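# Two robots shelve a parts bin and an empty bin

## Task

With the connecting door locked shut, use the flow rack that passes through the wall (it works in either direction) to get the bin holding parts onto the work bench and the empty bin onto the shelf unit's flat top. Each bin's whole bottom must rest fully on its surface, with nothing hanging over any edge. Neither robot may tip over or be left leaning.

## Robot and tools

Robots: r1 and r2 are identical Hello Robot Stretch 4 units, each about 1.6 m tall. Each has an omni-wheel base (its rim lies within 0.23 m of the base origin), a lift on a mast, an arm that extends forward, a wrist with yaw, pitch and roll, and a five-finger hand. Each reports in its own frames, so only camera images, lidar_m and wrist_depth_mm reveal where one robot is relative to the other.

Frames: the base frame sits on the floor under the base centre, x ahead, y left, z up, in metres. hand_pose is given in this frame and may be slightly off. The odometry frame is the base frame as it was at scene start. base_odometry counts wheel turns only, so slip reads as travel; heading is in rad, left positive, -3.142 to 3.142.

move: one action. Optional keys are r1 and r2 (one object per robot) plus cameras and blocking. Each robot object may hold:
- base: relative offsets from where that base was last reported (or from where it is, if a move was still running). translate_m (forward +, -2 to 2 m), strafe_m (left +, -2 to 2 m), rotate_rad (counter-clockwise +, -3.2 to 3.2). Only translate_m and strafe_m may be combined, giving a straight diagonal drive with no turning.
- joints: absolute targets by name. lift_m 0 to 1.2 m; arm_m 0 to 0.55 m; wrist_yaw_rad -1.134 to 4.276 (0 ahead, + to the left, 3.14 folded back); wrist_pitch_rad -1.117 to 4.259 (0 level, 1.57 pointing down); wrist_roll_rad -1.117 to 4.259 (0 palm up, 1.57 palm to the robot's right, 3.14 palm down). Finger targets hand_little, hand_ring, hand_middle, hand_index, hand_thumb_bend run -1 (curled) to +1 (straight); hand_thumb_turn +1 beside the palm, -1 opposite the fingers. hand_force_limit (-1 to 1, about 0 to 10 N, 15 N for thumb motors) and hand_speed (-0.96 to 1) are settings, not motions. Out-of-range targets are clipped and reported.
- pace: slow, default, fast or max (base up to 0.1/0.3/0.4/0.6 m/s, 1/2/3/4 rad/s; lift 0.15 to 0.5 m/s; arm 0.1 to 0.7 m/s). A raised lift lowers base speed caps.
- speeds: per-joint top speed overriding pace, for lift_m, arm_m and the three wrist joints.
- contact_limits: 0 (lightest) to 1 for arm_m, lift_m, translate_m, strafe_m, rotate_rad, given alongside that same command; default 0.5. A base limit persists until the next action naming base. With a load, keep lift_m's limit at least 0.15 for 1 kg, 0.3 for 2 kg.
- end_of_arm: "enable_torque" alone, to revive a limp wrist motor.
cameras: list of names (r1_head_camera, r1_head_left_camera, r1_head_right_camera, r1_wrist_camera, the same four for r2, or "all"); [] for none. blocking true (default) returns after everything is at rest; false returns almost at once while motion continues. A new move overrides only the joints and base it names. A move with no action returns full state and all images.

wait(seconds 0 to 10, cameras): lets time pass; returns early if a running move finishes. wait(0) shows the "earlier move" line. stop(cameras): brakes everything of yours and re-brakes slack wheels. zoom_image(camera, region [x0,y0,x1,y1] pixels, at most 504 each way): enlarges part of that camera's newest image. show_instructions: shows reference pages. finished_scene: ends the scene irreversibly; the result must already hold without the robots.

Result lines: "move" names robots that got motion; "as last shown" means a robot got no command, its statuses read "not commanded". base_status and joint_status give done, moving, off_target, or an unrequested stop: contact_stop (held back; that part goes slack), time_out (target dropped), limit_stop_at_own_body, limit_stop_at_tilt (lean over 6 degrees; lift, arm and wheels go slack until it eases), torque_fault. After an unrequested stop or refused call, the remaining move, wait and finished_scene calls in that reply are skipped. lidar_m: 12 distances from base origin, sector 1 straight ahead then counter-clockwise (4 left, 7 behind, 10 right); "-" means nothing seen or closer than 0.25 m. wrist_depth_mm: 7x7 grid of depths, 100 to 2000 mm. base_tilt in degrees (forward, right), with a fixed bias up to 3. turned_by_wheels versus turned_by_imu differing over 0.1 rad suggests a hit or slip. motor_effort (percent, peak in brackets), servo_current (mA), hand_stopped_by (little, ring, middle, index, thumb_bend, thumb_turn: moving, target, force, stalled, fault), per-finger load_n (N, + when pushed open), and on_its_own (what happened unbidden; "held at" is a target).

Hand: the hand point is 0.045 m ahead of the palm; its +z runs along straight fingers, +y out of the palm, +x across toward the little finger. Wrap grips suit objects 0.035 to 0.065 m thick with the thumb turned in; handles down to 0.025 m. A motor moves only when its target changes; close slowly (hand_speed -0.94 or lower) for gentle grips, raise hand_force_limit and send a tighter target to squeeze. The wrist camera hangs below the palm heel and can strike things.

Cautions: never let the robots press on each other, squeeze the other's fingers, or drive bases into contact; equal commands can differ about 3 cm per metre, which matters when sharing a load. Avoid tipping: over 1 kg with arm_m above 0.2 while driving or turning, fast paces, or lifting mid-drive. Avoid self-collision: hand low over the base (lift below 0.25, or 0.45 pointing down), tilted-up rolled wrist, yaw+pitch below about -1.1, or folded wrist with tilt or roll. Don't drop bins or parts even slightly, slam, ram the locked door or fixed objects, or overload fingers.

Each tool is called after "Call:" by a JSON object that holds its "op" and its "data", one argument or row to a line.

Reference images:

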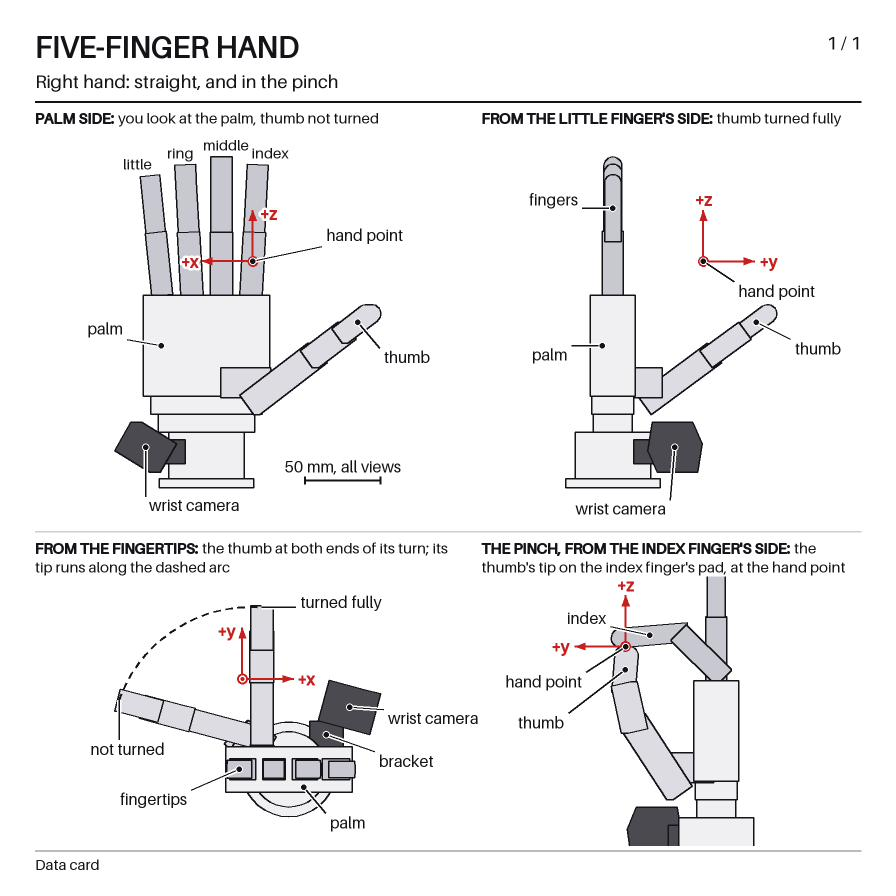

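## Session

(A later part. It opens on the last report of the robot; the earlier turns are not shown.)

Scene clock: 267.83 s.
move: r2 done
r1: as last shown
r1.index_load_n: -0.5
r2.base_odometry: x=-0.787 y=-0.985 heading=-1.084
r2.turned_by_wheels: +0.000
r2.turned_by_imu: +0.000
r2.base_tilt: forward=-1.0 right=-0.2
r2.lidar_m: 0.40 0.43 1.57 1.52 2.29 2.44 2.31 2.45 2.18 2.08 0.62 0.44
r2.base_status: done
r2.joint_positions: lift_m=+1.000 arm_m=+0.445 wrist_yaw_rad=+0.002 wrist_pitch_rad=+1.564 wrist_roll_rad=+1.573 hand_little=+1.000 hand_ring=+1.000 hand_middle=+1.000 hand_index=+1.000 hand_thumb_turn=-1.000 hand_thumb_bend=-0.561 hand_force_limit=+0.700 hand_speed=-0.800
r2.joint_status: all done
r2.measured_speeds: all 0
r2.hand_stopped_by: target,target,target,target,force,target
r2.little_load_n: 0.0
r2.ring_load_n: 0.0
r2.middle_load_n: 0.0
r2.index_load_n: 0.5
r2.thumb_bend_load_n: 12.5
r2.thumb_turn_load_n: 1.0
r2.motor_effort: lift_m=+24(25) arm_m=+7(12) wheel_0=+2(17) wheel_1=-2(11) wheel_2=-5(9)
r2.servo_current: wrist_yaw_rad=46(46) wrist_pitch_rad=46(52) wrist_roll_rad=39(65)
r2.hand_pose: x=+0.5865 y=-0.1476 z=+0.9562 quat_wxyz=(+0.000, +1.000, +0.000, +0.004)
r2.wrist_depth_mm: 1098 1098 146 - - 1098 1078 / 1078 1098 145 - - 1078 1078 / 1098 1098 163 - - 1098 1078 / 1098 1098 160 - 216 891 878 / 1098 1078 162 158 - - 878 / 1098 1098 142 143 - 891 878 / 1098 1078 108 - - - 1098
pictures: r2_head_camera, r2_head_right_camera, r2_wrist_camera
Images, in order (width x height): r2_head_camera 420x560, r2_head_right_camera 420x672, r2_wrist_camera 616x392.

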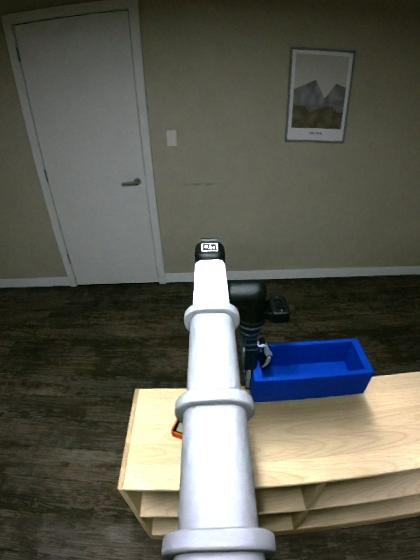

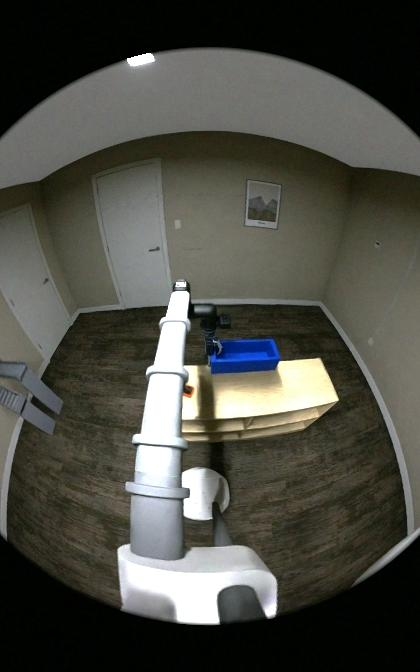

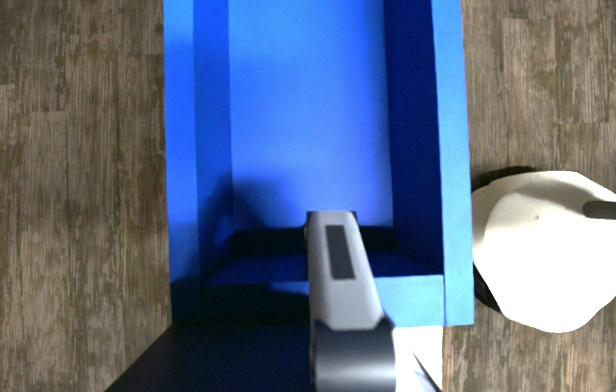

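Call:
{"op": "zoom_image", "data": {
  "camera": "r2_wrist_camera",
  "region": [360, 300, 520, 392]
}}

Call:
{"op": "zoom_image", "data": {
  "camera": "r2_head_camera",
  "region": [90, 260, 420, 560]
}}

Scaled by 3.150.

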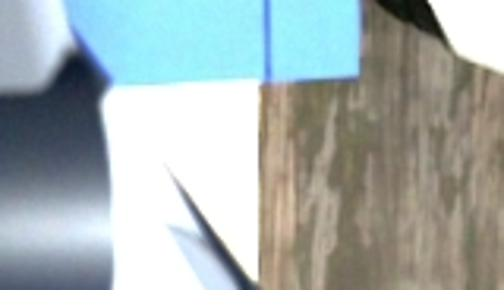

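Scaled by 1.527 from the camera's image (finer frame: 1200x1600).

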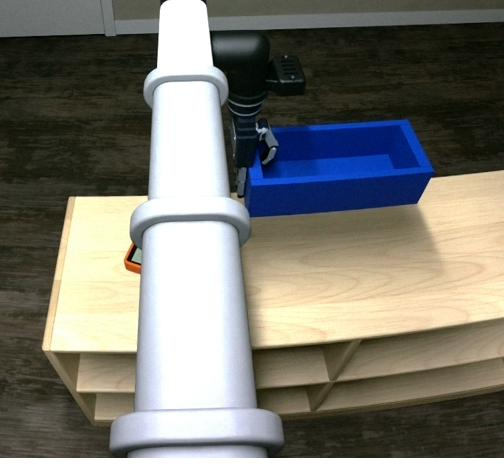

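Call:
{"op": "move", "data": {
  "r2": {"joints":{"lift_m":0.77},"speeds":{"lift_m":0.12},"contact_limits":{"lift_m":0.1}},
  "cameras": ["r2_head_camera","r2_wrist_camera","r2_head_right_camera"]
}}

Call:
{"op": "zoom_image", "data": {
  "camera": "r2_head_camera",
  "region": [200, 330, 400, 530]
}}

Scene clock: 271.20 s.
move: r2 done
r1: as last shown
r1.middle_load_n: 0.5
r1.index_load_n: 0.0
r2.base_odometry: x=-0.787 y=-0.985 heading=-1.084
r2.turned_by_wheels: +0.000
r2.turned_by_imu: +0.000
r2.base_tilt: forward=-1.0 right=-0.3
r2.lidar_m: 0.41 0.44 1.54 1.52 2.29 2.47 2.35 2.46 2.17 2.08 0.60 0.45
r2.base_status: not commanded
r2.joint_positions: lift_m=+0.770 arm_m=+0.445 wrist_yaw_rad=+0.002 wrist_pitch_rad=+1.564 wrist_roll_rad=+1.573 hand_little=+1.000 hand_ring=+1.000 hand_middle=+1.000 hand_index=+1.000 hand_thumb_turn=-1.000 hand_thumb_bend=-0.561 hand_force_limit=+0.700 hand_speed=-0.800
r2.joint_status: all done
r2.measured_speeds: all 0
r2.hand_stopped_by: target,target,target,target,force,target
r2.little_load_n: 0.0
r2.ring_load_n: 0.0
r2.middle_load_n: 0.0
r2.index_load_n: 0.0
r2.thumb_bend_load_n: 12.5
r2.thumb_turn_load_n: 1.0
r2.motor_effort: lift_m=+17(22) arm_m=+7(7) wheel_0=+2(2) wheel_1=-2(2) wheel_2=-5(6)
r2.servo_current: wrist_yaw_rad=33(46) wrist_pitch_rad=46(52) wrist_roll_rad=39(65)
r2.contact_limits: lift_m 0.1
r2.hand_pose: x=+0.5865 y=-0.1476 z=+0.7268 quat_wxyz=(+0.000, +1.000, +0.000, +0.004)
r2.wrist_depth_mm: 878 272 146 - - 271 866 / 866 272 145 - - 272 866 / 866 273 163 - - 271 878 / 878 273 160 - 216 272 668 / 878 273 161 158 - 272 661 / 878 273 142 143 - 272 661 / 878 274 108 - - 272 683
pictures: r2_head_camera, r2_head_right_camera, r2_wrist_camera
Images, in order (width x height): r2_head_camera 420x560, r2_head_right_camera 420x672, r2_wrist_camera 616x392.

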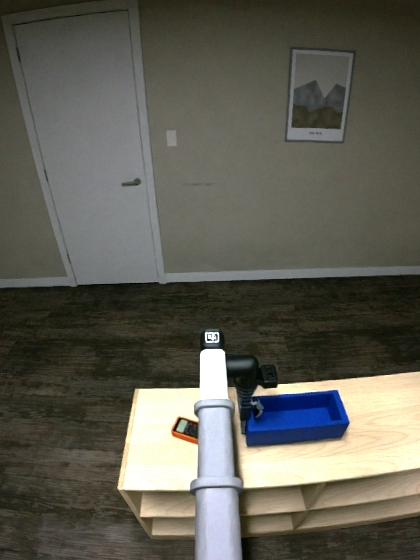

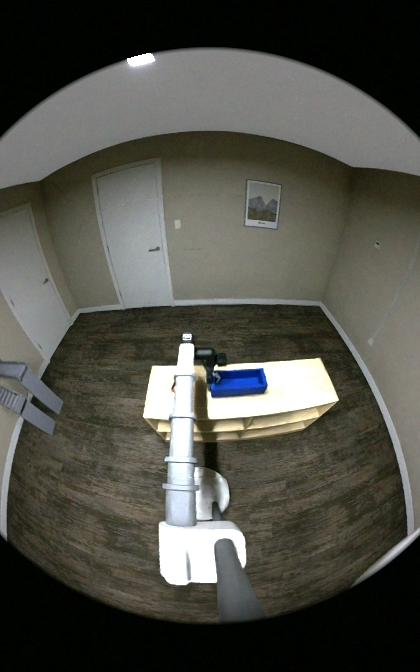

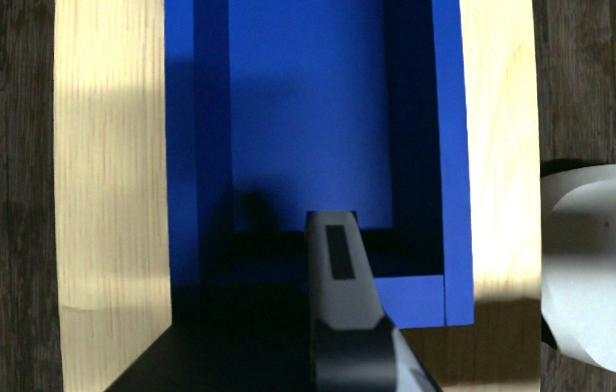

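Scaled by 2.520 from the camera's image (finer frame: 1200x1600).

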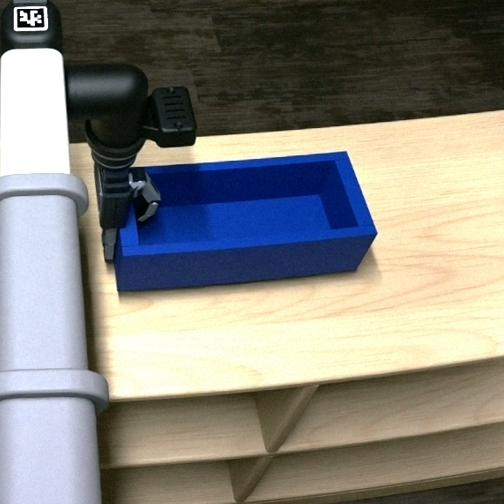

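Call:
{"op": "move", "data": {
  "r2": {"joints":{"lift_m":0.738},"speeds":{"lift_m":0.05},"contact_limits":{"lift_m":0.0}}
}}

Call:
{"op": "move", "data": {
  "r2": {"joints":{"lift_m":0.733},"speeds":{"lift_m":0.02},"contact_limits":{"lift_m":0.0}},
  "cameras": ["r2_head_camera","r2_wrist_camera","r2_head_right_camera"]
}}

Call:
{"op": "zoom_image", "data": {
  "camera": "r2_head_camera",
  "region": [220, 370, 370, 470]
}}

Scene clock: 272.50 s.
move: r2 done
r1.base_odometry: x=+0.901 y=-0.919 heading=-2.393
r1.turned_by_wheels: +0.000
r1.turned_by_imu: -0.001
r1.base_tilt: forward=-1.7 right=+0.2
r1.lidar_m: 0.40 0.42 1.44 1.82 1.91 0.85 0.80 3.28 3.04 2.86 1.64 0.46
r1.base_status: not commanded
r1.joint_positions: lift_m=+0.900 arm_m=+0.463 wrist_yaw_rad=+0.001 wrist_pitch_rad=+1.667 wrist_roll_rad=+1.569 hand_little=+1.000 hand_ring=+1.000 hand_middle=+1.000 hand_index=+1.000 hand_thumb_turn=-0.990 hand_thumb_bend=+1.000 hand_force_limit=+0.600 hand_speed=+0.500
r1.joint_status: not commanded
r1.measured_speeds: all 0
r1.hand_stopped_by: target,target,target,target,target,target
r1.little_load_n: 0.0
r1.ring_load_n: 0.0
r1.middle_load_n: 0.0
r1.index_load_n: 0.0
r1.thumb_bend_load_n: 0.0
r1.thumb_turn_load_n: 0.0
r1.motor_effort: lift_m=+23(23) arm_m=-8(9) wheel_0=-3(3) wheel_1=+2(2) wheel_2=+0(0)
r1.servo_current: wrist_yaw_rad=33(59) wrist_pitch_rad=39(59) wrist_roll_rad=46(78)
r1.hand_pose: x=+0.5826 y=-0.1477 z=+0.8605 quat_wxyz=(+0.000, +0.999, +0.002, -0.048)
r1.wrist_depth_mm: 878 960 991 1025 1060 1098 1138 / 329 329 327 115 342 1098 1138 / 338 330 991 330 342 1098 1138 / 338 330 991 340 - 878 1138 / 325 325 330 332 - 866 891 / 866 976 131 - - 878 904 / 373 - - - - 1118 1138
r2.base_odometry: x=-0.787 y=-0.985 heading=-1.084
r2.turned_by_wheels: +0.000
r2.turned_by_imu: +0.000
r2.base_tilt: forward=-1.0 right=-0.3
r2.lidar_m: 0.42 0.43 1.55 1.53 2.27 2.48 2.34 2.46 2.17 2.06 0.64 0.46
r2.base_status: not commanded
r2.joint_positions: lift_m=+0.738 arm_m=+0.445 wrist_yaw_rad=+0.002 wrist_pitch_rad=+1.564 wrist_roll_rad=+1.573 hand_little=+1.000 hand_ring=+1.000 hand_middle=+1.000 hand_index=+1.000 hand_thumb_turn=-1.000 hand_thumb_bend=-0.561 hand_force_limit=+0.700 hand_speed=-0.800
r2.joint_status: all done
r2.measured_speeds: all 0
r2.hand_stopped_by: target,target,target,target,force,target
r2.little_load_n: 0.0
r2.ring_load_n: 0.0
r2.middle_load_n: 0.0
r2.index_load_n: 0.0
r2.thumb_bend_load_n: 12.5
r2.thumb_turn_load_n: 1.0
r2.motor_effort: lift_m=+18(20) arm_m=+7(7) wheel_0=+2(2) wheel_1=-2(2) wheel_2=-5(6)
r2.servo_current: wrist_yaw_rad=39(46) wrist_pitch_rad=39(46) wrist_roll_rad=33(52)
r2.contact_limits: lift_m 0
r2.hand_pose: x=+0.5865 y=-0.1476 z=+0.6948 quat_wxyz=(+0.000, +1.000, +0.000, +0.004)
r2.wrist_depth_mm: 242 241 146 - - 240 240 / 241 241 145 - - 240 240 / 242 241 163 - - 240 240 / 241 241 160 - 216 239 240 / 241 241 161 158 - 240 240 / 241 242 143 143 - 240 240 / 241 242 108 - - 241 241
pictures: none

Scene clock: 273.10 s.
move: r2 done
r1: as last shown
r1.turned_by_imu: +0.000
r1.ring_load_n: -0.5
r2.base_odometry: x=-0.787 y=-0.985 heading=-1.084
r2.turned_by_wheels: +0.000
r2.turned_by_imu: +0.000
r2.base_tilt: forward=-1.1 right=-0.3
r2.lidar_m: 0.42 0.45 1.55 1.52 2.30 2.47 2.33 2.46 2.16 2.05 0.60 0.44
r2.base_status: not commanded
r2.joint_positions: lift_m=+0.733 arm_m=+0.445 wrist_yaw_rad=+0.002 wrist_pitch_rad=+1.564 wrist_roll_rad=+1.573 hand_little=+1.000 hand_ring=+1.000 hand_middle=+1.000 hand_index=+1.000 hand_thumb_turn=-1.000 hand_thumb_bend=-0.561 hand_force_limit=+0.700 hand_speed=-0.800
r2.joint_status: all done
r2.measured_speeds: all 0
r2.hand_stopped_by: target,target,target,target,force,target
r2.little_load_n: 0.0
r2.ring_load_n: 0.5
r2.middle_load_n: 0.0
r2.index_load_n: 0.0
r2.thumb_bend_load_n: 12.0
r2.thumb_turn_load_n: 0.5
r2.motor_effort: lift_m=+17(19) arm_m=+7(7) wheel_0=+2(2) wheel_1=-2(2) wheel_2=-5(5)
r2.servo_current: wrist_yaw_rad=33(39) wrist_pitch_rad=46(52) wrist_roll_rad=46(65)
r2.contact_limits: lift_m 0
r2.hand_pose: x=+0.5865 y=-0.1476 z=+0.6898 quat_wxyz=(+0.000, +1.000, +0.000, +0.004)
r2.wrist_depth_mm: 236 236 146 - - 236 236 / 236 236 145 - - 236 236 / 237 236 163 - - 236 236 / 236 236 160 - 217 235 236 / 236 236 162 158 - 236 236 / 236 236 142 143 - 236 236 / 236 236 108 - - 236 236
pictures: r2_head_camera, r2_head_right_camera, r2_wrist_camera
Images, in order (width x height): r2_head_camera 420x560, r2_head_right_camera 420x672, r2_wrist_camera 616x392.

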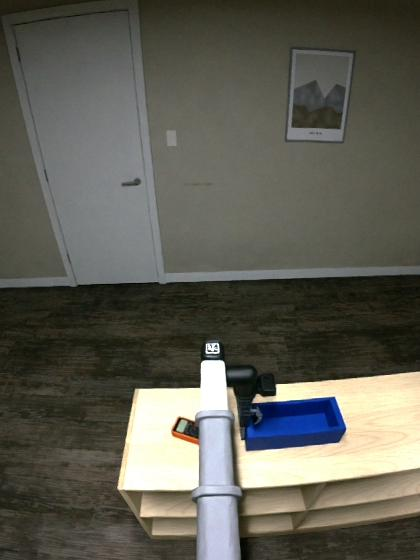

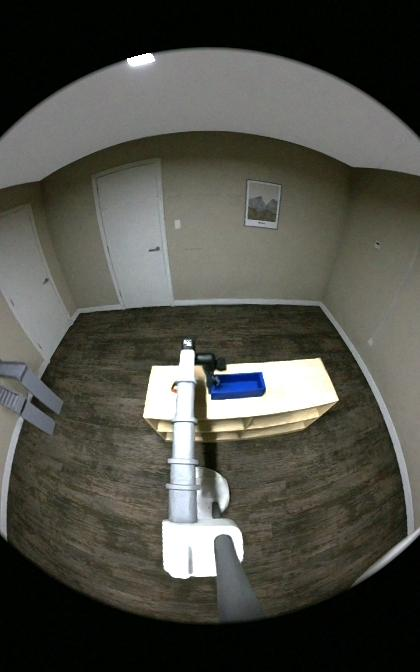

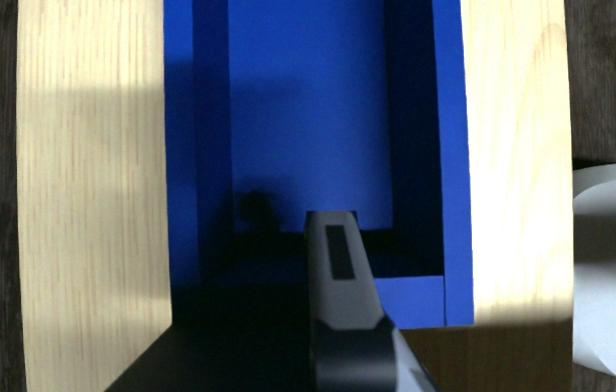

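Scaled by 3.360 from the camera's image (finer frame: 1200x1600).

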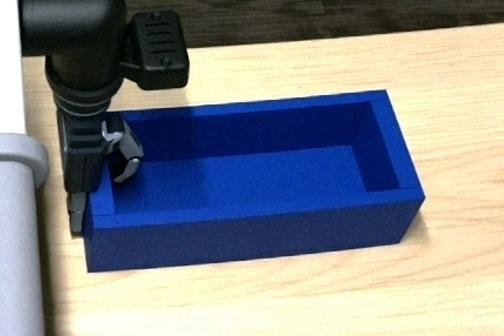

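Call:
{"op": "move", "data": {
  "r2": {"joints":{"lift_m":0.730},"speeds":{"lift_m":0.02},"contact_limits":{"lift_m":0.0}}
}}

Call:
{"op": "move", "data": {
  "r2": {"joints":{"lift_m":0.7275},"speeds":{"lift_m":0.02},"contact_limits":{"lift_m":0.0}}
}}

Call:
{"op": "move", "data": {
  "r2": {"joints":{"lift_m":0.725},"speeds":{"lift_m":0.02},"contact_limits":{"lift_m":0.0}},
  "cameras": ["r2_head_camera","r2_wrist_camera"]
}}

Call:
{"op": "zoom_image", "data": {
  "camera": "r2_head_camera",
  "region": [220, 370, 370, 470]
}}

Scene clock: 273.77 s.
move: r2 done
r1: as last shown
r1.ring_load_n: 0.0
r2.base_odometry: x=-0.787 y=-0.985 heading=-1.084
r2.turned_by_wheels: +0.000
r2.turned_by_imu: +0.000
r2.base_tilt: forward=-1.0 right=-0.3
r2.lidar_m: 0.40 0.45 1.56 1.54 2.31 2.47 2.34 2.45 2.16 2.07 0.60 0.44
r2.base_status: not commanded
r2.joint_positions: lift_m=+0.730 arm_m=+0.445 wrist_yaw_rad=+0.002 wrist_pitch_rad=+1.564 wrist_roll_rad=+1.573 hand_little=+1.000 hand_ring=+1.000 hand_middle=+1.000 hand_index=+1.000 hand_thumb_turn=-1.000 hand_thumb_bend=-0.561 hand_force_limit=+0.700 hand_speed=-0.800
r2.joint_status: all done
r2.measured_speeds: all 0
r2.hand_stopped_by: target,target,target,target,force,target
r2.little_load_n: 0.0
r2.ring_load_n: 0.0
r2.middle_load_n: 0.0
r2.index_load_n: 0.0
r2.thumb_bend_load_n: 12.0
r2.thumb_turn_load_n: 1.0
r2.motor_effort: lift_m=+17(19) arm_m=+7(7) wheel_0=+2(2) wheel_1=-2(2) wheel_2=-5(6)
r2.servo_current: wrist_yaw_rad=39(39) wrist_pitch_rad=46(52) wrist_roll_rad=33(52)
r2.contact_limits: lift_m 0
r2.hand_pose: x=+0.5865 y=-0.1476 z=+0.6868 quat_wxyz=(+0.000, +1.000, +0.000, +0.004)
r2.wrist_depth_mm: 230 231 147 - - 236 236 / 231 231 146 - - 236 236 / 230 231 163 - - 236 236 / 230 231 160 - 216 235 236 / 230 231 163 159 - 236 236 / 231 231 142 143 - 236 236 / 231 231 108 - - 236 236
pictures: none

Scene clock: 274.23 s.
move: r2 done
r1: as last shown
r2.base_odometry: x=-0.787 y=-0.985 heading=-1.084
r2.turned_by_wheels: +0.000
r2.turned_by_imu: +0.000
r2.base_tilt: forward=-1.1 right=-0.4
r2.lidar_m: 0.42 0.45 1.55 1.54 2.27 2.46 2.35 2.41 2.18 2.08 0.62 0.45
r2.base_status: not commanded
r2.joint_positions: lift_m=+0.728 arm_m=+0.445 wrist_yaw_rad=+0.002 wrist_pitch_rad=+1.564 wrist_roll_rad=+1.573 hand_little=+1.000 hand_ring=+1.000 hand_middle=+1.000 hand_index=+1.000 hand_thumb_turn=-1.000 hand_thumb_bend=-0.561 hand_force_limit=+0.700 hand_speed=-0.800
r2.joint_status: all done
r2.measured_speeds: all 0
r2.hand_stopped_by: target,target,target,target,force,target
r2.little_load_n: 0.0
r2.ring_load_n: 0.0
r2.middle_load_n: 0.0
r2.index_load_n: 0.0
r2.thumb_bend_load_n: 11.5
r2.thumb_turn_load_n: 1.0
r2.motor_effort: lift_m=+16(20) arm_m=+7(7) wheel_0=+2(2) wheel_1=-2(3) wheel_2=-5(6)
r2.servo_current: wrist_yaw_rad=39(46) wrist_pitch_rad=39(46) wrist_roll_rad=52(52)
r2.contact_limits: lift_m 0
r2.hand_pose: x=+0.5865 y=-0.1476 z=+0.6845 quat_wxyz=(+0.000, +1.000, +0.000, +0.004)
r2.wrist_depth_mm: 229 229 146 - - 235 235 / 229 229 146 - - 235 235 / 229 230 163 - - 235 236 / 229 229 160 - 217 234 235 / 229 230 162 159 - 235 236 / 229 230 142 143 - 235 235 / 229 230 108 - - 235 235
pictures: none

Scene clock: 274.70 s.
move: r2 done
r1: as last shown
r2.base_odometry: x=-0.787 y=-0.985 heading=-1.084
r2.turned_by_wheels: +0.000
r2.turned_by_imu: +0.000
r2.base_tilt: forward=-1.0 right=-0.3
r2.lidar_m: 0.42 0.45 1.56 1.51 2.28 2.48 2.35 2.43 2.16 2.08 0.61 0.43
r2.base_status: not commanded
r2.joint_positions: lift_m=+0.726 arm_m=+0.445 wrist_yaw_rad=+0.002 wrist_pitch_rad=+1.564 wrist_roll_rad=+1.573 hand_little=+1.000 hand_ring=+1.000 hand_middle=+1.000 hand_index=+1.000 hand_thumb_turn=-1.000 hand_thumb_bend=-0.561 hand_force_limit=+0.700 hand_speed=-0.800
r2.joint_status: all done
r2.measured_speeds: all 0
r2.hand_stopped_by: target,target,target,target,force,target
r2.little_load_n: 0.0
r2.ring_load_n: 0.0
r2.middle_load_n: 0.0
r2.index_load_n: 0.0
r2.thumb_bend_load_n: 12.0
r2.thumb_turn_load_n: 0.5
r2.motor_effort: lift_m=+12(16) arm_m=+7(7) wheel_0=+2(2) wheel_1=-2(2) wheel_2=-5(6)
r2.servo_current: wrist_yaw_rad=39(46) wrist_pitch_rad=39(46) wrist_roll_rad=39(52)
r2.contact_limits: lift_m 0
r2.hand_pose: x=+0.5865 y=-0.1476 z=+0.6823 quat_wxyz=(+0.000, +1.000, +0.000, +0.004)
r2.wrist_depth_mm: 229 230 146 - - 234 235 / 229 229 145 - - 235 236 / 229 230 163 - - 235 235 / 229 229 160 - 217 235 235 / 229 230 162 159 - 234 236 / 229 229 142 143 - 234 235 / 229 229 108 - - 235 235
Images, in order (width x height): r2_head_camera 420x560, r2_wrist_camera 616x392.

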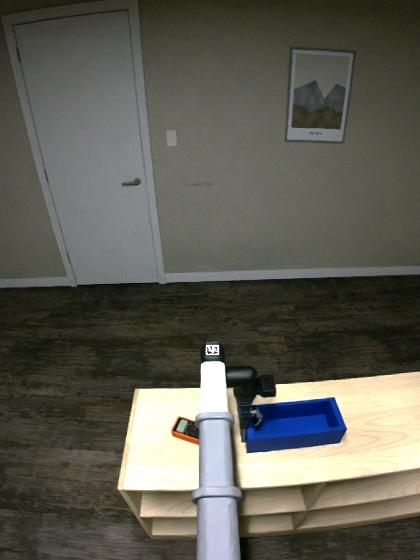

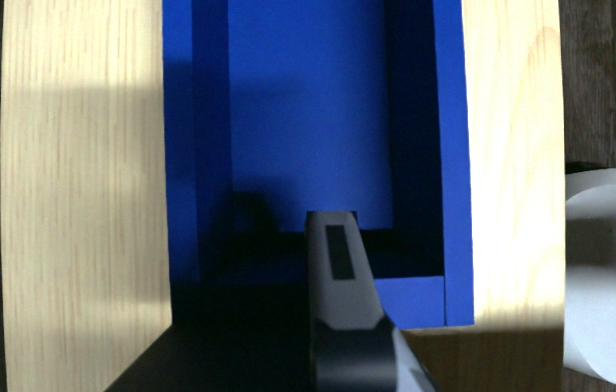

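Scaled by 3.360 from the camera's image (finer frame: 1200x1600).

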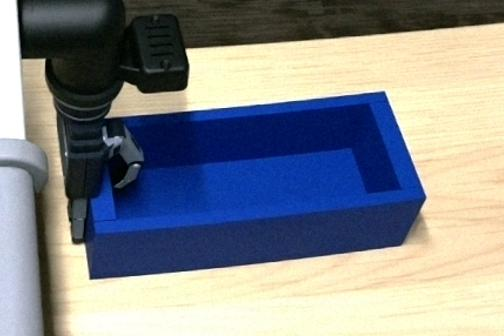

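Call:
{"op": "move", "data": {
  "r2": {"joints":{"lift_m":0.7225},"speeds":{"lift_m":0.02},"contact_limits":{"lift_m":0.0}}
}}

Call:
{"op": "move", "data": {
  "r2": {"joints":{"lift_m":0.720},"speeds":{"lift_m":0.02},"contact_limits":{"lift_m":0.0}},
  "cameras": ["r2_head_camera","r2_wrist_camera"]
}}

Call:
{"op": "zoom_image", "data": {
  "camera": "r2_head_camera",
  "region": [220, 370, 370, 470]
}}

Scene clock: 275.40 s.
move: r2 done
r1: as last shown
r1.middle_load_n: 0.5
r2.base_odometry: x=-0.787 y=-0.985 heading=-1.084
r2.turned_by_wheels: +0.000
r2.turned_by_imu: +0.000
r2.base_tilt: forward=-1.1 right=-0.3
r2.lidar_m: 0.42 0.45 1.55 1.53 2.30 2.44 2.34 2.43 2.17 2.08 0.63 0.45
r2.base_status: not commanded
r2.joint_positions: lift_m=+0.723 arm_m=+0.445 wrist_yaw_rad=+0.002 wrist_pitch_rad=+1.564 wrist_roll_rad=+1.573 hand_little=+1.000 hand_ring=+1.000 hand_middle=+1.000 hand_index=+1.000 hand_thumb_turn=-1.000 hand_thumb_bend=-0.561 hand_force_limit=+0.700 hand_speed=-0.800
r2.joint_status: all done
r2.measured_speeds: all 0
r2.hand_stopped_by: target,target,target,target,force,target
r2.little_load_n: 0.0
r2.ring_load_n: 0.0
r2.middle_load_n: 0.0
r2.index_load_n: 0.0
r2.thumb_bend_load_n: 11.5
r2.thumb_turn_load_n: 1.0
r2.motor_effort: lift_m=+9(13) arm_m=+7(7) wheel_0=+2(2) wheel_1=-2(2) wheel_2=-5(6)
r2.servo_current: wrist_yaw_rad=39(39) wrist_pitch_rad=46(46) wrist_roll_rad=39(52)
r2.contact_limits: lift_m 0
r2.hand_pose: x=+0.5865 y=-0.1476 z=+0.6800 quat_wxyz=(+0.000, +1.000, +0.000, +0.004)
r2.wrist_depth_mm: 229 229 146 - - 234 236 / 229 229 146 - - 234 235 / 229 229 163 - - 234 235 / 229 229 158 - 217 234 235 / 228 229 156 159 - 234 234 / 228 229 142 142 - 235 235 / 228 229 108 - - 234 235
pictures: none

Scene clock: 275.83 s.
move: r2 contact_stop
r1: as last shown
r1.middle_load_n: 0.0
r2.base_odometry: x=-0.787 y=-0.985 heading=-1.084
r2.turned_by_wheels: +0.000
r2.turned_by_imu: +0.000
r2.base_tilt: forward=-1.0 right=-0.4
r2.lidar_m: 0.43 0.43 1.55 1.53 2.29 2.44 2.34 2.43 2.16 2.07 0.60 0.44
r2.base_status: not commanded
r2.joint_positions: lift_m=+0.727 arm_m=+0.445 wrist_yaw_rad=+0.002 wrist_pitch_rad=+1.564 wrist_roll_rad=+1.573 hand_little=+1.000 hand_ring=+1.000 hand_middle=+1.000 hand_index=+1.000 hand_thumb_turn=-1.000 hand_thumb_bend=-0.561 hand_force_limit=+0.700 hand_speed=-0.800
r2.joint_status: lift_m contact_stop (moved +0.003 of -0.003)
r2.measured_speeds: all 0
r2.hand_stopped_by: target,target,target,target,force,target
r2.little_load_n: 0.0
r2.ring_load_n: 0.0
r2.middle_load_n: 0.0
r2.index_load_n: 0.0
r2.thumb_bend_load_n: 11.5
r2.thumb_turn_load_n: 1.0
r2.on_its_own: lift_m is slack since a contact_stop (your +0.720 is given up)
r2.motor_effort: lift_m=+20(20) arm_m=+7(7) wheel_0=+2(2) wheel_1=-2(2) wheel_2=-5(6)
r2.servo_current: wrist_yaw_rad=39(39) wrist_pitch_rad=33(46) wrist_roll_rad=46(46)
r2.contact_limits: lift_m 0
r2.hand_pose: x=+0.5865 y=-0.1476 z=+0.6831 quat_wxyz=(+0.000, +1.000, +0.000, +0.004)
r2.wrist_depth_mm: 229 229 147 - - 235 235 / 229 229 146 - - 233 235 / 229 229 163 - - 234 235 / 229 229 158 - 217 234 234 / 228 229 156 159 - 234 235 / 229 229 141 142 - 234 234 / 228 229 108 - - 234 235
Images, in order (width x height): r2_head_camera 420x560, r2_wrist_camera 616x392.

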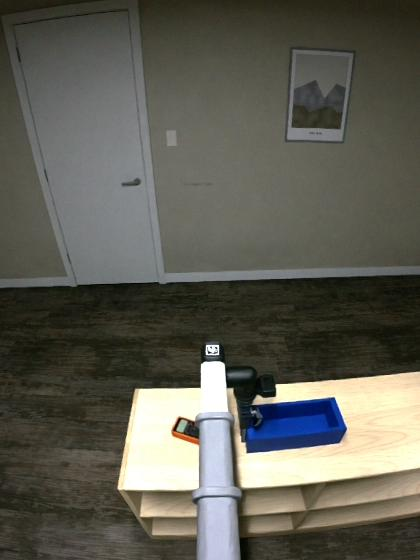

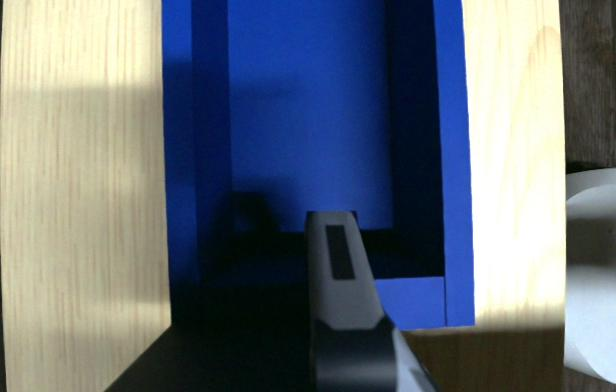

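Scaled by 3.360 from the camera's image (finer frame: 1200x1600).

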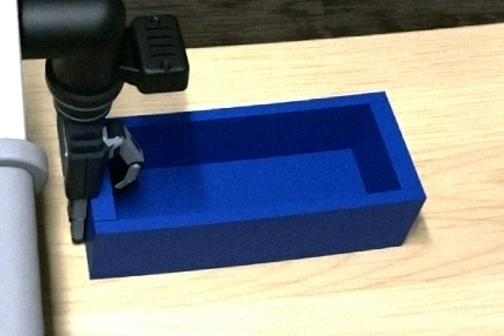

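Call:
{"op": "move", "data": {
  "r2": {"joints":{"lift_m":0.7255},"speeds":{"lift_m":0.02},"contact_limits":{"lift_m":0.1}}
}}

Call:
{"op": "move", "data": {
  "r2": {"joints":{"hand_thumb_bend":-0.45}},
  "cameras": ["r2_head_camera","r2_wrist_camera"]
}}

Call:
{"op": "zoom_image", "data": {
  "camera": "r2_head_camera",
  "region": [220, 370, 370, 470]
}}

Scene clock: 276.47 s.
move: r2 done
r1: as last shown
r2.base_odometry: x=-0.787 y=-0.985 heading=-1.084
r2.turned_by_wheels: +0.000
r2.turned_by_imu: +0.000
r2.base_tilt: forward=-1.2 right=-0.4
r2.lidar_m: 0.41 0.43 1.57 1.50 2.28 2.45 2.33 2.45 2.18 2.07 0.60 0.44
r2.base_status: not commanded
r2.joint_positions: lift_m=+0.726 arm_m=+0.445 wrist_yaw_rad=+0.002 wrist_pitch_rad=+1.564 wrist_roll_rad=+1.573 hand_little=+1.000 hand_ring=+1.000 hand_middle=+1.000 hand_index=+1.000 hand_thumb_turn=-1.000 hand_thumb_bend=-0.561 hand_force_limit=+0.700 hand_speed=-0.800
r2.joint_status: all done
r2.measured_speeds: all 0
r2.hand_stopped_by: target,target,target,target,force,target
r2.little_load_n: 0.0
r2.ring_load_n: 0.0
r2.middle_load_n: 0.0
r2.index_load_n: 0.0
r2.thumb_bend_load_n: 11.5
r2.thumb_turn_load_n: 1.0
r2.motor_effort: lift_m=+13(21) arm_m=+7(7) wheel_0=+2(2) wheel_1=-2(2) wheel_2=-5(6)
r2.servo_current: wrist_yaw_rad=39(39) wrist_pitch_rad=46(52) wrist_roll_rad=39(46)
r2.contact_limits: lift_m 0.1
r2.hand_pose: x=+0.5865 y=-0.1476 z=+0.6826 quat_wxyz=(+0.000, +1.000, +0.000, +0.004)
r2.wrist_depth_mm: 228 229 147 - - 234 235 / 229 229 146 - - 234 235 / 229 229 162 - - 234 235 / 228 229 159 - 216 234 234 / 229 229 156 159 - 234 235 / 229 229 141 142 - 234 234 / 228 229 108 - - 234 234
pictures: none

Scene clock: 277.33 s.
move: r2 done
r1.base_odometry: x=+0.901 y=-0.919 heading=-2.393
r1.turned_by_wheels: +0.000
r1.turned_by_imu: +0.000
r1.base_tilt: forward=-1.7 right=+0.2
r1.lidar_m: 0.38 0.43 1.47 1.83 1.92 0.85 0.80 3.28 3.03 2.85 1.64 0.45
r1.base_status: not commanded
r1.joint_positions: lift_m=+0.900 arm_m=+0.463 wrist_yaw_rad=+0.001 wrist_pitch_rad=+1.667 wrist_roll_rad=+1.569 hand_little=+1.000 hand_ring=+1.000 hand_middle=+1.000 hand_index=+1.000 hand_thumb_turn=-0.990 hand_thumb_bend=+1.000 hand_force_limit=+0.600 hand_speed=+0.500
r1.joint_status: not commanded
r1.measured_speeds: all 0
r1.hand_stopped_by: target,target,target,target,target,target
r1.little_load_n: 0.0
r1.ring_load_n: 0.0
r1.middle_load_n: 0.0
r1.index_load_n: 0.0
r1.thumb_bend_load_n: 0.0
r1.thumb_turn_load_n: 0.0
r1.motor_effort: lift_m=+23(23) arm_m=-8(8) wheel_0=-3(3) wheel_1=+2(2) wheel_2=+0(0)
r1.servo_current: wrist_yaw_rad=20(52) wrist_pitch_rad=52(59) wrist_roll_rad=65(65)
r1.hand_pose: x=+0.5826 y=-0.1477 z=+0.8605 quat_wxyz=(+0.000, +0.999, +0.002, -0.048)
r1.wrist_depth_mm: 866 960 976 1008 1042 1098 1138 / 329 329 327 115 342 1078 1118 / 338 330 1008 332 342 1098 1138 / 338 332 991 340 - 878 1118 / 325 325 329 332 - 854 904 / 878 960 132 - - 878 904 / 370 - - - - 1118 1138
r2.base_odometry: x=-0.787 y=-0.985 heading=-1.084
r2.turned_by_wheels: +0.000
r2.turned_by_imu: +0.000
r2.base_tilt: forward=-1.1 right=-0.1
r2.lidar_m: 0.41 0.45 1.57 1.51 2.29 2.45 2.33 2.46 2.19 2.07 0.59 0.45
r2.base_status: not commanded
r2.joint_positions: lift_m=+0.726 arm_m=+0.445 wrist_yaw_rad=+0.002 wrist_pitch_rad=+1.564 wrist_roll_rad=+1.573 hand_little=+1.000 hand_ring=+1.000 hand_middle=+1.000 hand_index=+1.000 hand_thumb_turn=-1.000 hand_thumb_bend=-0.450 hand_force_limit=+0.700 hand_speed=-0.800
r2.joint_status: all done
r2.measured_speeds: all 0
r2.hand_stopped_by: target,target,target,target,target,target
r2.little_load_n: 0.0
r2.ring_load_n: 0.0
r2.middle_load_n: 0.0
r2.index_load_n: 0.0
r2.thumb_bend_load_n: 0.0
r2.thumb_turn_load_n: 0.0
r2.motor_effort: lift_m=+13(14) arm_m=+7(7) wheel_0=+2(2) wheel_1=-2(2) wheel_2=-5(6)
r2.servo_current: wrist_yaw_rad=33(46) wrist_pitch_rad=46(46) wrist_roll_rad=26(46)
r2.contact_limits: lift_m 0.1
r2.hand_pose: x=+0.5865 y=-0.1476 z=+0.6826 quat_wxyz=(+0.000, +1.000, +0.000, +0.004)
r2.wrist_depth_mm: 229 229 147 - - 234 236 / 229 229 146 - - 234 234 / 228 229 163 - - 233 235 / 229 229 158 - 217 234 235 / 229 229 156 159 - 234 235 / 229 229 142 142 - 234 235 / 228 229 108 - - 234 234
Images, in order (width x height): r2_head_camera 420x560, r2_wrist_camera 616x392.

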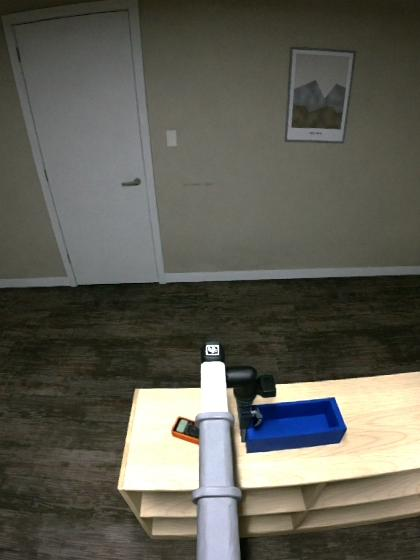

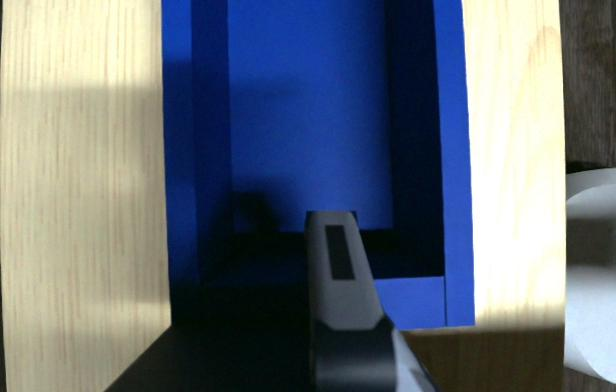

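Scaled by 3.360 from the camera's image (finer frame: 1200x1600).

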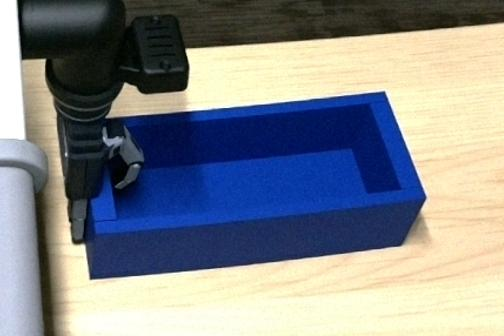

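Call:
{"op": "move", "data": {
  "r2": {"joints":{"hand_thumb_bend":1.0,"hand_speed":0.0}}
}}

Call:
{"op": "move", "data": {
  "r2": {"joints":{"lift_m":0.731},"speeds":{"lift_m":0.02}}
}}

Call:
{"op": "move", "data": {
  "r2": {"base":{"strafe_m":0.012},"pace":"slow"},
  "cameras": ["r2_head_camera","r2_wrist_camera"]
}}

Call:
{"op": "zoom_image", "data": {
  "camera": "r2_head_camera",
  "region": [220, 370, 370, 470]
}}

Scene clock: 279.47 s.
move: r2 done
r1: as last shown
r1.turned_by_imu: -0.001
r1.little_load_n: 0.5
r1.thumb_turn_load_n: -0.5
r2.base_odometry: x=-0.787 y=-0.985 heading=-1.084
r2.turned_by_wheels: +0.000
r2.turned_by_imu: +0.000
r2.base_tilt: forward=-1.0 right=-0.3
r2.lidar_m: 0.42 0.44 1.56 1.53 2.27 2.47 2.33 2.44 2.15 2.07 0.63 0.44
r2.base_status: not commanded
r2.joint_positions: lift_m=+0.726 arm_m=+0.445 wrist_yaw_rad=+0.002 wrist_pitch_rad=+1.564 wrist_roll_rad=+1.573 hand_little=+1.000 hand_ring=+1.000 hand_middle=+1.000 hand_index=+1.000 hand_thumb_turn=-1.000 hand_thumb_bend=+1.000 hand_force_limit=+0.700 hand_speed=+0.000
r2.joint_status: all done
r2.measured_speeds: all 0
r2.hand_stopped_by: target,target,target,target,target,target
r2.little_load_n: 0.0
r2.ring_load_n: 0.0
r2.middle_load_n: 0.0
r2.index_load_n: 0.0
r2.thumb_bend_load_n: 0.0
r2.thumb_turn_load_n: 0.0
r2.motor_effort: lift_m=+13(14) arm_m=+7(7) wheel_0=+2(2) wheel_1=-2(2) wheel_2=-6(6)
r2.servo_current: wrist_yaw_rad=33(46) wrist_pitch_rad=39(52) wrist_roll_rad=33(65)
r2.contact_limits: lift_m 0.1
r2.hand_pose: x=+0.5865 y=-0.1476 z=+0.6826 quat_wxyz=(+0.000, +1.000, +0.000, +0.004)
r2.wrist_depth_mm: 229 229 147 - - 234 235 / 228 229 146 121 - 234 235 / 229 229 163 105 - 234 234 / 229 229 158 - - 234 234 / 229 229 156 - - 233 235 / 229 229 141 142 - 234 235 / 228 229 108 - - 234 234
pictures: none

Scene clock: 280.10 s.
move: r2 done
r1: as last shown
r1.turned_by_imu: +0.000
r1.little_load_n: 0.0
r1.thumb_turn_load_n: 0.0
r2.base_odometry: x=-0.787 y=-0.985 heading=-1.084
r2.turned_by_wheels: +0.000
r2.turned_by_imu: +0.000
r2.base_tilt: forward=-1.3 right=-0.3
r2.lidar_m: 0.42 0.43 1.57 1.53 2.29 2.47 2.35 2.42 2.17 2.06 0.62 0.43
r2.base_status: not commanded
r2.joint_positions: lift_m=+0.731 arm_m=+0.445 wrist_yaw_rad=+0.002 wrist_pitch_rad=+1.564 wrist_roll_rad=+1.573 hand_little=+1.000 hand_ring=+1.000 hand_middle=+1.000 hand_index=+1.000 hand_thumb_turn=-1.000 hand_thumb_bend=+1.000 hand_force_limit=+0.700 hand_speed=+0.000
r2.joint_status: all done
r2.measured_speeds: all 0
r2.hand_stopped_by: target,target,target,target,target,target
r2.little_load_n: 0.0
r2.ring_load_n: 0.0
r2.middle_load_n: 0.0
r2.index_load_n: 0.0
r2.thumb_bend_load_n: 0.0
r2.thumb_turn_load_n: 0.0
r2.motor_effort: lift_m=+24(25) arm_m=+7(7) wheel_0=+2(2) wheel_1=-2(2) wheel_2=-5(6)
r2.servo_current: wrist_yaw_rad=39(46) wrist_pitch_rad=39(46) wrist_roll_rad=20(52)
r2.hand_pose: x=+0.5865 y=-0.1476 z=+0.6872 quat_wxyz=(+0.000, +1.000, +0.000, +0.004)
r2.wrist_depth_mm: 231 232 147 - - 236 236 / 231 232 146 121 - 236 237 / 231 232 164 105 - 236 236 / 231 232 161 - - 236 237 / 231 233 162 184 - 236 236 / 231 233 144 145 - 236 237 / 231 232 108 - - 236 237
pictures: none

Scene clock: 281.03 s.
move: r2 done
r1: as last shown
r2.base_odometry: x=-0.777 y=-0.979 heading=-1.085
r2.turned_by_wheels: +0.000
r2.turned_by_imu: -0.001
r2.base_tilt: forward=-1.1 right=-0.3
r2.lidar_m: 0.41 0.44 1.55 1.50 2.29 2.46 2.34 2.44 2.16 2.09 0.58 0.42
r2.base_status: done
r2.joint_positions: lift_m=+0.731 arm_m=+0.445 wrist_yaw_rad=+0.002 wrist_pitch_rad=+1.564 wrist_roll_rad=+1.573 hand_little=+1.000 hand_ring=+1.000 hand_middle=+1.000 hand_index=+1.000 hand_thumb_turn=-1.000 hand_thumb_bend=+1.000 hand_force_limit=+0.700 hand_speed=+0.000
r2.joint_status: not commanded
r2.measured_speeds: all 0
r2.hand_stopped_by: target,target,target,target,target,target
r2.little_load_n: 0.0
r2.ring_load_n: 0.0
r2.middle_load_n: 0.0
r2.index_load_n: 0.0
r2.thumb_bend_load_n: 0.0
r2.thumb_turn_load_n: 0.0
r2.motor_effort: lift_m=+24(25) arm_m=+7(7) wheel_0=-7(12) wheel_1=+2(7) wheel_2=+0(4)
r2.servo_current: wrist_yaw_rad=39(46) wrist_pitch_rad=46(46) wrist_roll_rad=46(59)
r2.hand_pose: x=+0.5865 y=-0.1476 z=+0.6872 quat_wxyz=(+0.000, +1.000, +0.000, +0.004)
r2.wrist_depth_mm: 231 232 146 - - 236 236 / 231 232 145 123 - 236 237 / 231 231 161 105 - 236 237 / 231 232 159 - - 236 237 / 231 232 148 147 - 236 237 / 231 232 144 145 - 236 237 / 231 232 108 - - 236 237
Images, in order (width x height): r2_head_camera 420x560, r2_wrist_camera 616x392.

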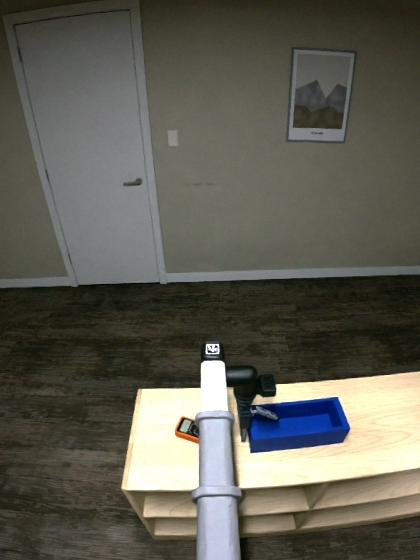

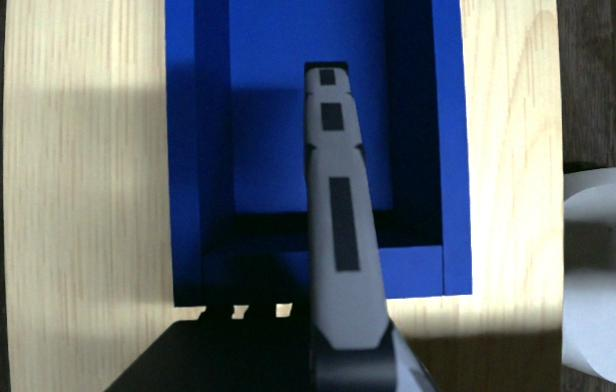

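Scaled by 3.360 from the camera's image (finer frame: 1200x1600).

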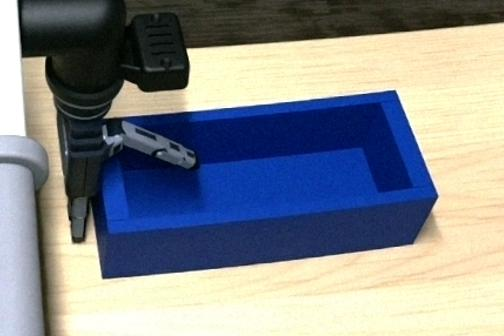

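Released cleanly. Raise straight up.

Call:
{"op": "move", "data": {
  "r2": {"joints":{"lift_m":0.92},"speeds":{"lift_m":0.15}}
}}

Call:
{"op": "move", "data": {
  "r2": {"base":{"translate_m":-0.25},"joints":{"arm_m":0.3},"pace":"default"},
  "cameras": ["r2_head_camera","r2_wrist_camera","r2_head_right_camera"]
}}

Call:
{"op": "zoom_image", "data": {
  "camera": "r2_head_camera",
  "region": [140, 330, 420, 530]
}}

Scene clock: 283.20 s.
move: r2 done
r1: as last shown
r1.turned_by_imu: -0.001
r1.ring_load_n: -0.5
r2.base_odometry: x=-0.777 y=-0.979 heading=-1.085
r2.turned_by_wheels: +0.000
r2.turned_by_imu: +0.000
r2.base_tilt: forward=-1.1 right=-0.3
r2.lidar_m: 0.39 0.45 1.57 1.51 2.29 2.47 2.32 2.43 2.17 2.08 0.62 0.43
r2.base_status: not commanded
r2.joint_positions: lift_m=+0.920 arm_m=+0.445 wrist_yaw_rad=+0.002 wrist_pitch_rad=+1.564 wrist_roll_rad=+1.573 hand_little=+1.000 hand_ring=+1.000 hand_middle=+1.000 hand_index=+1.000 hand_thumb_turn=-1.000 hand_thumb_bend=+1.000 hand_force_limit=+0.700 hand_speed=+0.000
r2.joint_status: all done
r2.measured_speeds: all 0
r2.hand_stopped_by: target,target,target,target,target,target
r2.little_load_n: 0.0
r2.ring_load_n: 0.0
r2.middle_load_n: 0.0
r2.index_load_n: 0.0
r2.thumb_bend_load_n: 0.0
r2.thumb_turn_load_n: 0.0
r2.motor_effort: lift_m=+24(30) arm_m=+7(7) wheel_0=-7(8) wheel_1=+2(3) wheel_2=+0(0)
r2.servo_current: wrist_yaw_rad=39(46) wrist_pitch_rad=39(52) wrist_roll_rad=52(65)
r2.hand_pose: x=+0.5865 y=-0.1476 z=+0.8763 quat_wxyz=(+0.000, +1.000, +0.000, +0.004)
r2.wrist_depth_mm: 1008 421 418 410 424 1025 1025 / 1008 421 418 123 424 1008 1042 / 1008 421 418 105 424 1025 1025 / 1008 418 418 - - 866 820 / 1008 1008 421 421 - 831 820 / 1008 1008 211 200 - 831 820 / 1008 1008 108 - - - 1025
pictures: none

Scene clock: 285.50 s.
move: r2 done
r1: as last shown
r1.ring_load_n: 0.0
r2.base_odometry: x=-0.893 y=-0.758 heading=-1.085
r2.turned_by_wheels: +0.000
r2.turned_by_imu: +0.002
r2.base_tilt: forward=-1.0 right=-0.4
r2.lidar_m: 0.66 0.69 1.57 2.04 2.25 2.19 2.08 2.16 2.19 2.10 0.99 0.72
r2.base_status: done
r2.joint_positions: lift_m=+0.920 arm_m=+0.300 wrist_yaw_rad=+0.002 wrist_pitch_rad=+1.564 wrist_roll_rad=+1.573 hand_little=+1.000 hand_ring=+1.000 hand_middle=+1.000 hand_index=+1.000 hand_thumb_turn=-1.000 hand_thumb_bend=+1.000 hand_force_limit=+0.700 hand_speed=+0.000
r2.joint_status: all done
r2.measured_speeds: all 0
r2.hand_stopped_by: target,target,target,target,target,target
r2.little_load_n: 0.0
r2.ring_load_n: 0.0
r2.middle_load_n: 0.0
r2.index_load_n: 0.0
r2.thumb_bend_load_n: 0.0
r2.thumb_turn_load_n: 0.0
r2.motor_effort: lift_m=+24(24) arm_m=-7(12) wheel_0=-4(13) wheel_1=-2(9) wheel_2=+3(13)
r2.servo_current: wrist_yaw_rad=39(39) wrist_pitch_rad=39(46) wrist_roll_rad=39(59)
r2.hand_pose: x=+0.4419 y=-0.1476 z=+0.8763 quat_wxyz=(+0.000, +1.000, +0.000, +0.003)
r2.wrist_depth_mm: 418 676 1008 1025 1025 1025 1025 / 418 585 1025 1008 1042 1008 1025 / 415 683 1008 1025 - 1042 1042 / 415 676 1008 1008 - 831 820 / 418 676 1008 1025 - 820 820 / 415 676 211 200 - 820 820 / 413 415 108 - - - 1025
pictures: r2_head_camera, r2_head_right_camera, r2_wrist_camera
Images, in order (width x height): r2_head_camera 420x560, r2_head_right_camera 420x672, r2_wrist_camera 616x392.

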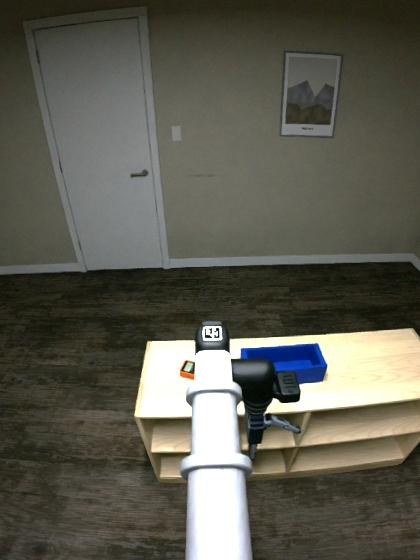

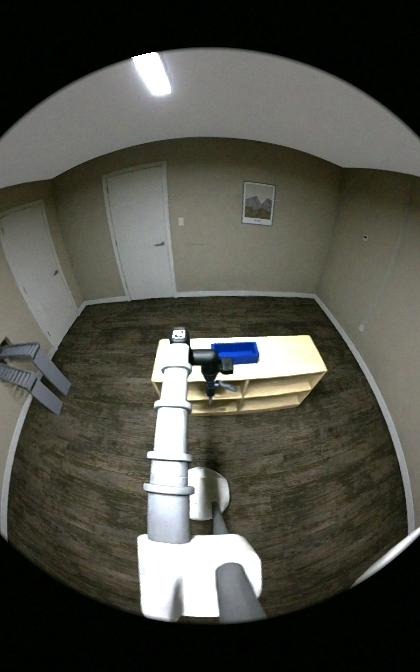

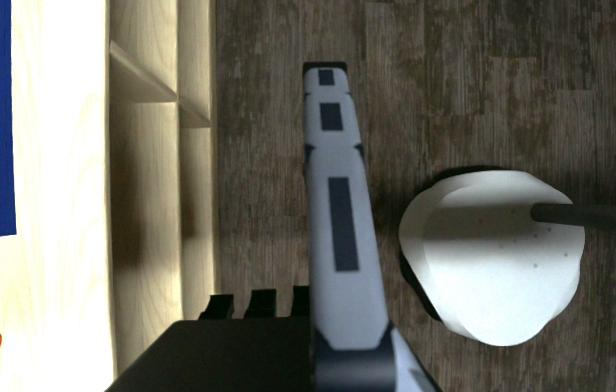

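Scaled by 1.800 from the camera's image (finer frame: 1200x1600).

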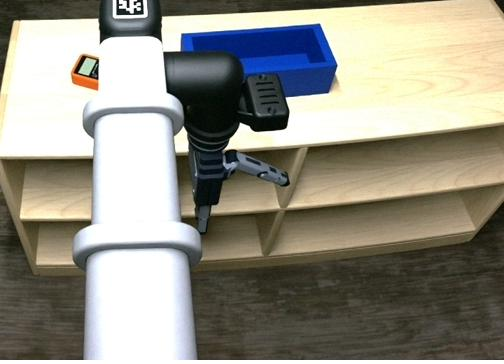

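Call:
{"op": "finished_scene", "data": {

}}

The scene is finished: the task was done.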